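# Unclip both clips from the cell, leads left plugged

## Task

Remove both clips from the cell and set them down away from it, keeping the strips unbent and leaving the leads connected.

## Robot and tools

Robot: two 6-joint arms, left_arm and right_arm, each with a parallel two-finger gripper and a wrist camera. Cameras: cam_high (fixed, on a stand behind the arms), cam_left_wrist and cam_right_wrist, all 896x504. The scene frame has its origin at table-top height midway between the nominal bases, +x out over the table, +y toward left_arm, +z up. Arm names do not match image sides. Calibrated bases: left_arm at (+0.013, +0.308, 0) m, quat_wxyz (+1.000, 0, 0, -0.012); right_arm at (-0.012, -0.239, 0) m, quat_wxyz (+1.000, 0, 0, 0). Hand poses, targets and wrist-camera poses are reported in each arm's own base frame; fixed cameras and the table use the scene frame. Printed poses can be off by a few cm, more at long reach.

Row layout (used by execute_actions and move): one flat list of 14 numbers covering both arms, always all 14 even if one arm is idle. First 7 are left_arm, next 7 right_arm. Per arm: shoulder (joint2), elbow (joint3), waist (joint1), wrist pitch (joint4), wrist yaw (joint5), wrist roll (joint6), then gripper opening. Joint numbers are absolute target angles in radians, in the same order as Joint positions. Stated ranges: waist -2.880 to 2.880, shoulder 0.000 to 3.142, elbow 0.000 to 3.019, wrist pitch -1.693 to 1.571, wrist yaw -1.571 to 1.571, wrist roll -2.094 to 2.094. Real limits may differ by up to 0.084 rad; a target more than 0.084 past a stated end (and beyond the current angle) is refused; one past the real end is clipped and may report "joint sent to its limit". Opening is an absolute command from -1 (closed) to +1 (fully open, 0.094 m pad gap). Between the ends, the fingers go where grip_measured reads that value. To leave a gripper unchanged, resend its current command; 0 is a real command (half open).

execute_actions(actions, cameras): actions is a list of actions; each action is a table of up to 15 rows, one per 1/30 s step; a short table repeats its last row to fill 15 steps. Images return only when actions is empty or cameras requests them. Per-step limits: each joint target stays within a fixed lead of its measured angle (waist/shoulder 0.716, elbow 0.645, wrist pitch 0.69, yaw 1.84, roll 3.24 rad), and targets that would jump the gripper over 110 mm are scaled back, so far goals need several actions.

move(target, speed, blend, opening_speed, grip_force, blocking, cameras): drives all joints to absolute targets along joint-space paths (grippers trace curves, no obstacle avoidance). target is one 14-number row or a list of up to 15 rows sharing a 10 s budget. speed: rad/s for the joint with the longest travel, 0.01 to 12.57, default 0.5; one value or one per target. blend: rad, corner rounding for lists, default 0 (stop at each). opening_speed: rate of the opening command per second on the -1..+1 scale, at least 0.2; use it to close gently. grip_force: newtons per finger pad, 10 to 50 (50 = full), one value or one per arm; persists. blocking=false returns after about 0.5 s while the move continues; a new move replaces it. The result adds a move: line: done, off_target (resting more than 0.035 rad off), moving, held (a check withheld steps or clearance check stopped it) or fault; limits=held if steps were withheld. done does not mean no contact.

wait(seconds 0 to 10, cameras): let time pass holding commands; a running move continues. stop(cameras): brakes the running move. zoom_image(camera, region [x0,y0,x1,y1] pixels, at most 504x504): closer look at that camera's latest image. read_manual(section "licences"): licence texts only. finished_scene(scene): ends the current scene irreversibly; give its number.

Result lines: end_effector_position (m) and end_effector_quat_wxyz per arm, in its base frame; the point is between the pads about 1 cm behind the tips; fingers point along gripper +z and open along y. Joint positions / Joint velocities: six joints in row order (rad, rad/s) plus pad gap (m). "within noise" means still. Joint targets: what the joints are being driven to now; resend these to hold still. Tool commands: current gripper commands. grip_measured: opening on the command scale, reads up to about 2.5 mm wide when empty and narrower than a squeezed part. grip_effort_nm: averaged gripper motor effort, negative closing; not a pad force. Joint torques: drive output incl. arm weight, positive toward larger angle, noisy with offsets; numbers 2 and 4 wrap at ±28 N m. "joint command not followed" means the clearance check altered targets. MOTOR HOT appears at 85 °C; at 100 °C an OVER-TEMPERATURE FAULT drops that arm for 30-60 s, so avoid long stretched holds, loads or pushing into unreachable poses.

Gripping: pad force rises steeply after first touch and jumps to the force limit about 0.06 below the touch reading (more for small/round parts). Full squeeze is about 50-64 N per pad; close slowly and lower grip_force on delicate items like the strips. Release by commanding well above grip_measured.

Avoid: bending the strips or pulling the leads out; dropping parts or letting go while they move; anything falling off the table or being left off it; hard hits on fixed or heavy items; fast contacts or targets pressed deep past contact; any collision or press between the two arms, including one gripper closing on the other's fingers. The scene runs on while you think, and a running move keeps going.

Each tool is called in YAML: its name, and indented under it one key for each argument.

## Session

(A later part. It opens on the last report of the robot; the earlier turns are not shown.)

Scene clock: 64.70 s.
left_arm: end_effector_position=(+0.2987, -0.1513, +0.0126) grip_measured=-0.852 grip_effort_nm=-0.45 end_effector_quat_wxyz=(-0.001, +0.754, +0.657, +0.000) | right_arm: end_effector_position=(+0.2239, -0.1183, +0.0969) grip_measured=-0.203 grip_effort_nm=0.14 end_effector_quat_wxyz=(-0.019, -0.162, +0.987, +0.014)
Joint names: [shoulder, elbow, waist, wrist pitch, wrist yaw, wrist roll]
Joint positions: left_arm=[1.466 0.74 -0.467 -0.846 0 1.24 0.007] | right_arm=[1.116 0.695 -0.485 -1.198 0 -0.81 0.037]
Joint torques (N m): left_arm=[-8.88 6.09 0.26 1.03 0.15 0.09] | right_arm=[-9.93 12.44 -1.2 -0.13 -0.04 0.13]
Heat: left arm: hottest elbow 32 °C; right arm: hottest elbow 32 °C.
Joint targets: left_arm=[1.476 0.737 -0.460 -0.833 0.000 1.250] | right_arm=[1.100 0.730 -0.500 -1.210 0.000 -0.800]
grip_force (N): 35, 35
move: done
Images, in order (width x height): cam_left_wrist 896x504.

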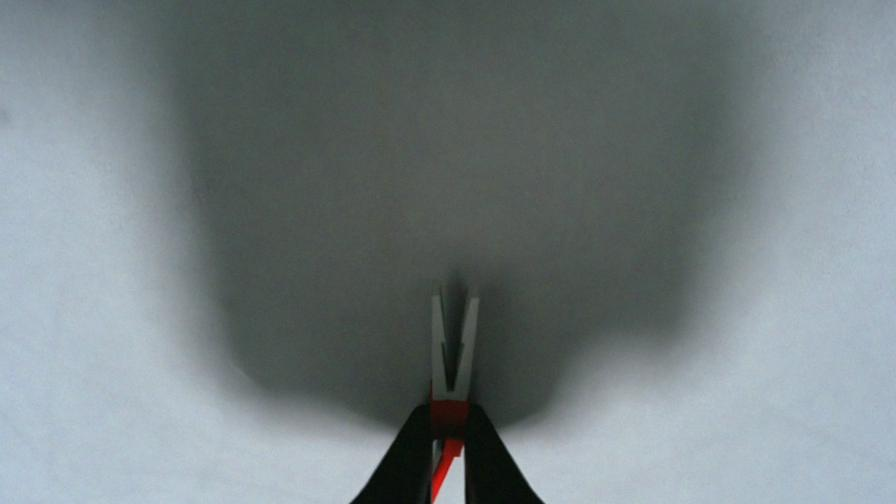

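move:
  target:
    - [1.473,0.739,-0.462,-0.838,0,1.250,-0.86,1.10,0.730,-0.5,-1.21,0,-0.8,-0.2]
    - [1.473,0.739,-0.462,-0.838,0,1.250,-0.2,1.10,0.730,-0.5,-1.21,0,-0.8,-0.2]
  speed: 0.05
  opening_speed: 0.5
  cameras: ["cam_left_wrist"]

Scene clock: 67.17 s.
left_arm: end_effector_position=(+0.2988, -0.1514, +0.0126) grip_measured=-0.203 grip_effort_nm=0.13 end_effector_quat_wxyz=(-0.001, +0.754, +0.657, +0.000) | right_arm: end_effector_position=(+0.2239, -0.1183, +0.0969) grip_measured=-0.203 grip_effort_nm=0.14 end_effector_quat_wxyz=(-0.019, -0.162, +0.987, +0.014)
Joint names: [shoulder, elbow, waist, wrist pitch, wrist yaw, wrist roll]
Joint positions: left_arm=[1.466 0.74 -0.467 -0.846 0 1.24 0.037] | right_arm=[1.116 0.695 -0.485 -1.198 0 -0.81 0.037]
Joint torques (N m): left_arm=[-9.17 6.19 0.21 0.8 0.15 0.08] | right_arm=[-9.93 12.27 -1.32 -0.18 -0.04 0.12]
Heat: left arm: hottest elbow 32 °C; right arm: hottest elbow 32 °C.
Joint targets: left_arm=[1.473 0.739 -0.462 -0.838 0.000 1.250] | right_arm=[1.100 0.730 -0.500 -1.210 0.000 -0.800]
grip_force (N): 35, 35
move: done
Images, in order (width x height): cam_left_wrist 896x504.

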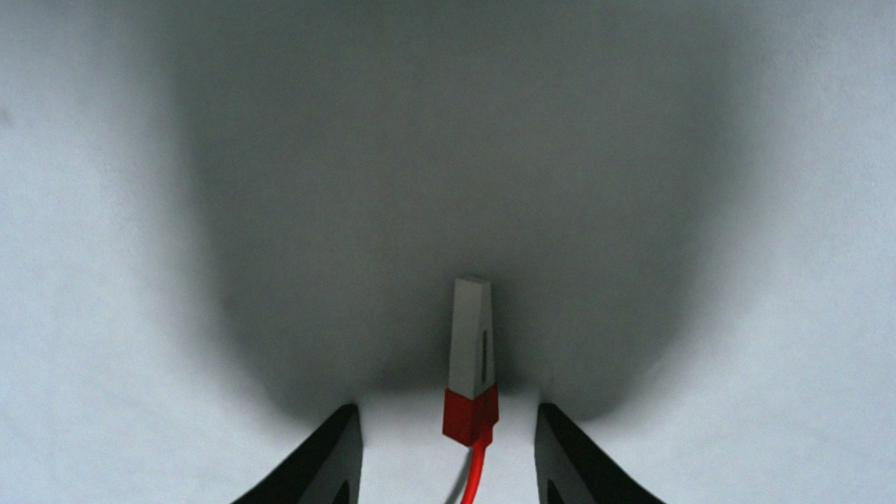

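move:
  target:
    - [1.405,0.7655,-0.46,-0.932,0,1.250,-0.2,1.10,0.730,-0.5,-1.21,0,-0.8,-0.2]
    - [1.277,0.886,-0.460,-1.176,0,1.250,-0.2,1.10,0.730,-0.5,-1.21,0,-0.8,-0.2]
    - [1.277,0.886,-0.1,-1.176,0,1.250,-0.2,1.10,0.730,-0.5,-1.21,0,-0.8,-0.2]
  speed: [0.1,0.3,0.4]
  blend: [0.01,0.02,0]
  cameras: ["all"]

zoom_image:
  camera: "cam_high"
  region: [350, 130, 510, 270]

Scene clock: 70.43 s.
left_arm: end_effector_position=(+0.3133, -0.0334, +0.1001) grip_measured=-0.203 grip_effort_nm=0.13 end_effector_quat_wxyz=(-0.017, +0.623, +0.782, -0.011) | right_arm: end_effector_position=(+0.2239, -0.1183, +0.0969) grip_measured=-0.203 grip_effort_nm=0.14 end_effector_quat_wxyz=(-0.019, -0.162, +0.987, +0.014)
Joint names: [shoulder, elbow, waist, wrist pitch, wrist yaw, wrist roll]
Joint positions: left_arm=[1.287 0.84 -0.105 -1.165 0 1.24 0.037] | right_arm=[1.116 0.695 -0.485 -1.198 0 -0.81 0.037]
Joint torques (N m): left_arm=[-9.29 10.7 -0.09 -0.16 0.15 0.09] | right_arm=[-10.23 12.18 -0.67 -0.16 -0.04 0.13]
Heat: left arm: hottest elbow 32 °C; right arm: hottest elbow 33 °C.
Joint targets: left_arm=[1.277 0.886 -0.100 -1.176 0.000 1.250] | right_arm=[1.100 0.730 -0.500 -1.210 0.000 -0.800]
grip_force (N): 35, 35
move: off_target (left_arm); left_arm: the elbow is farthest, 0.046 rad from its target

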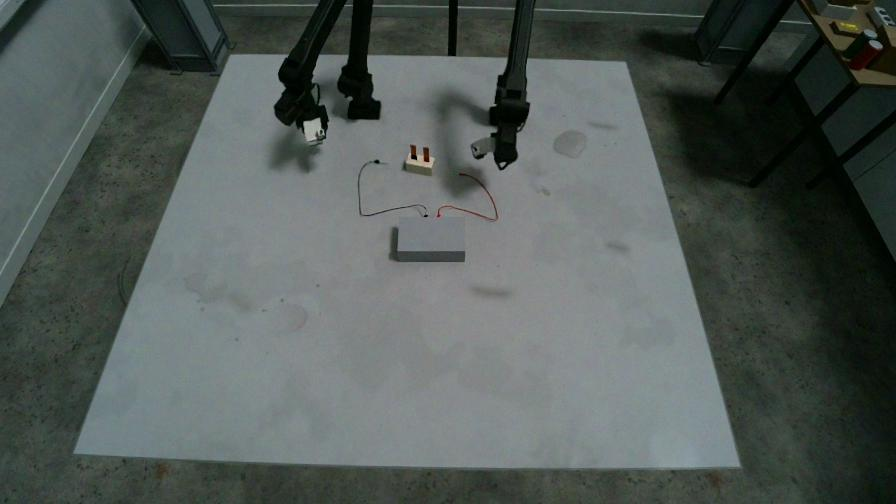

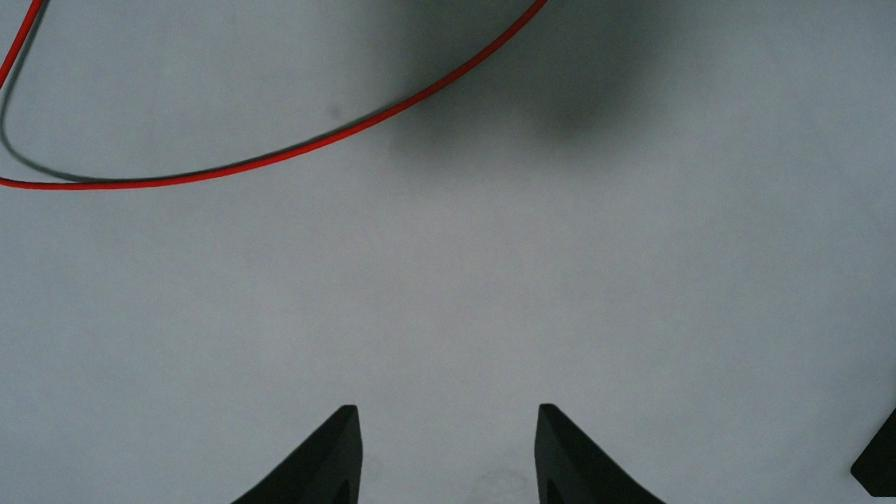

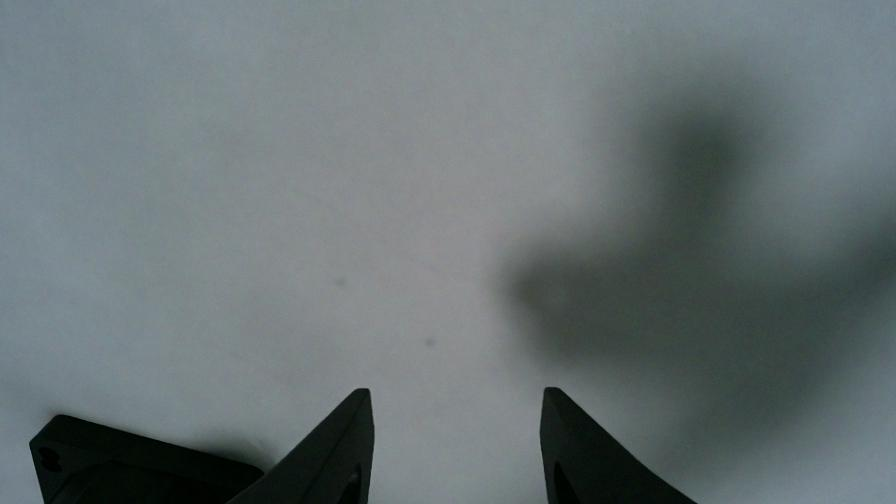

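Scaled by 3.150.

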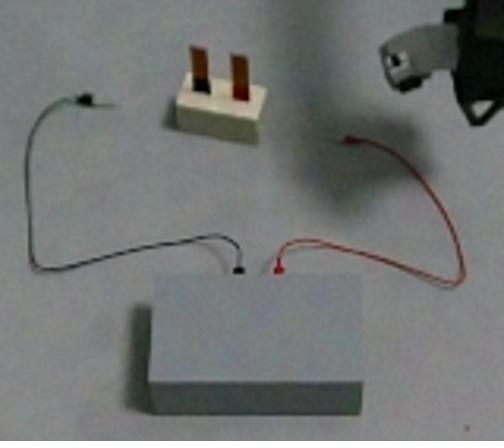

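Both clips are off and the leads are still plugged in.

finished_scene:
  scene: 1

The scene is finished: the task was done.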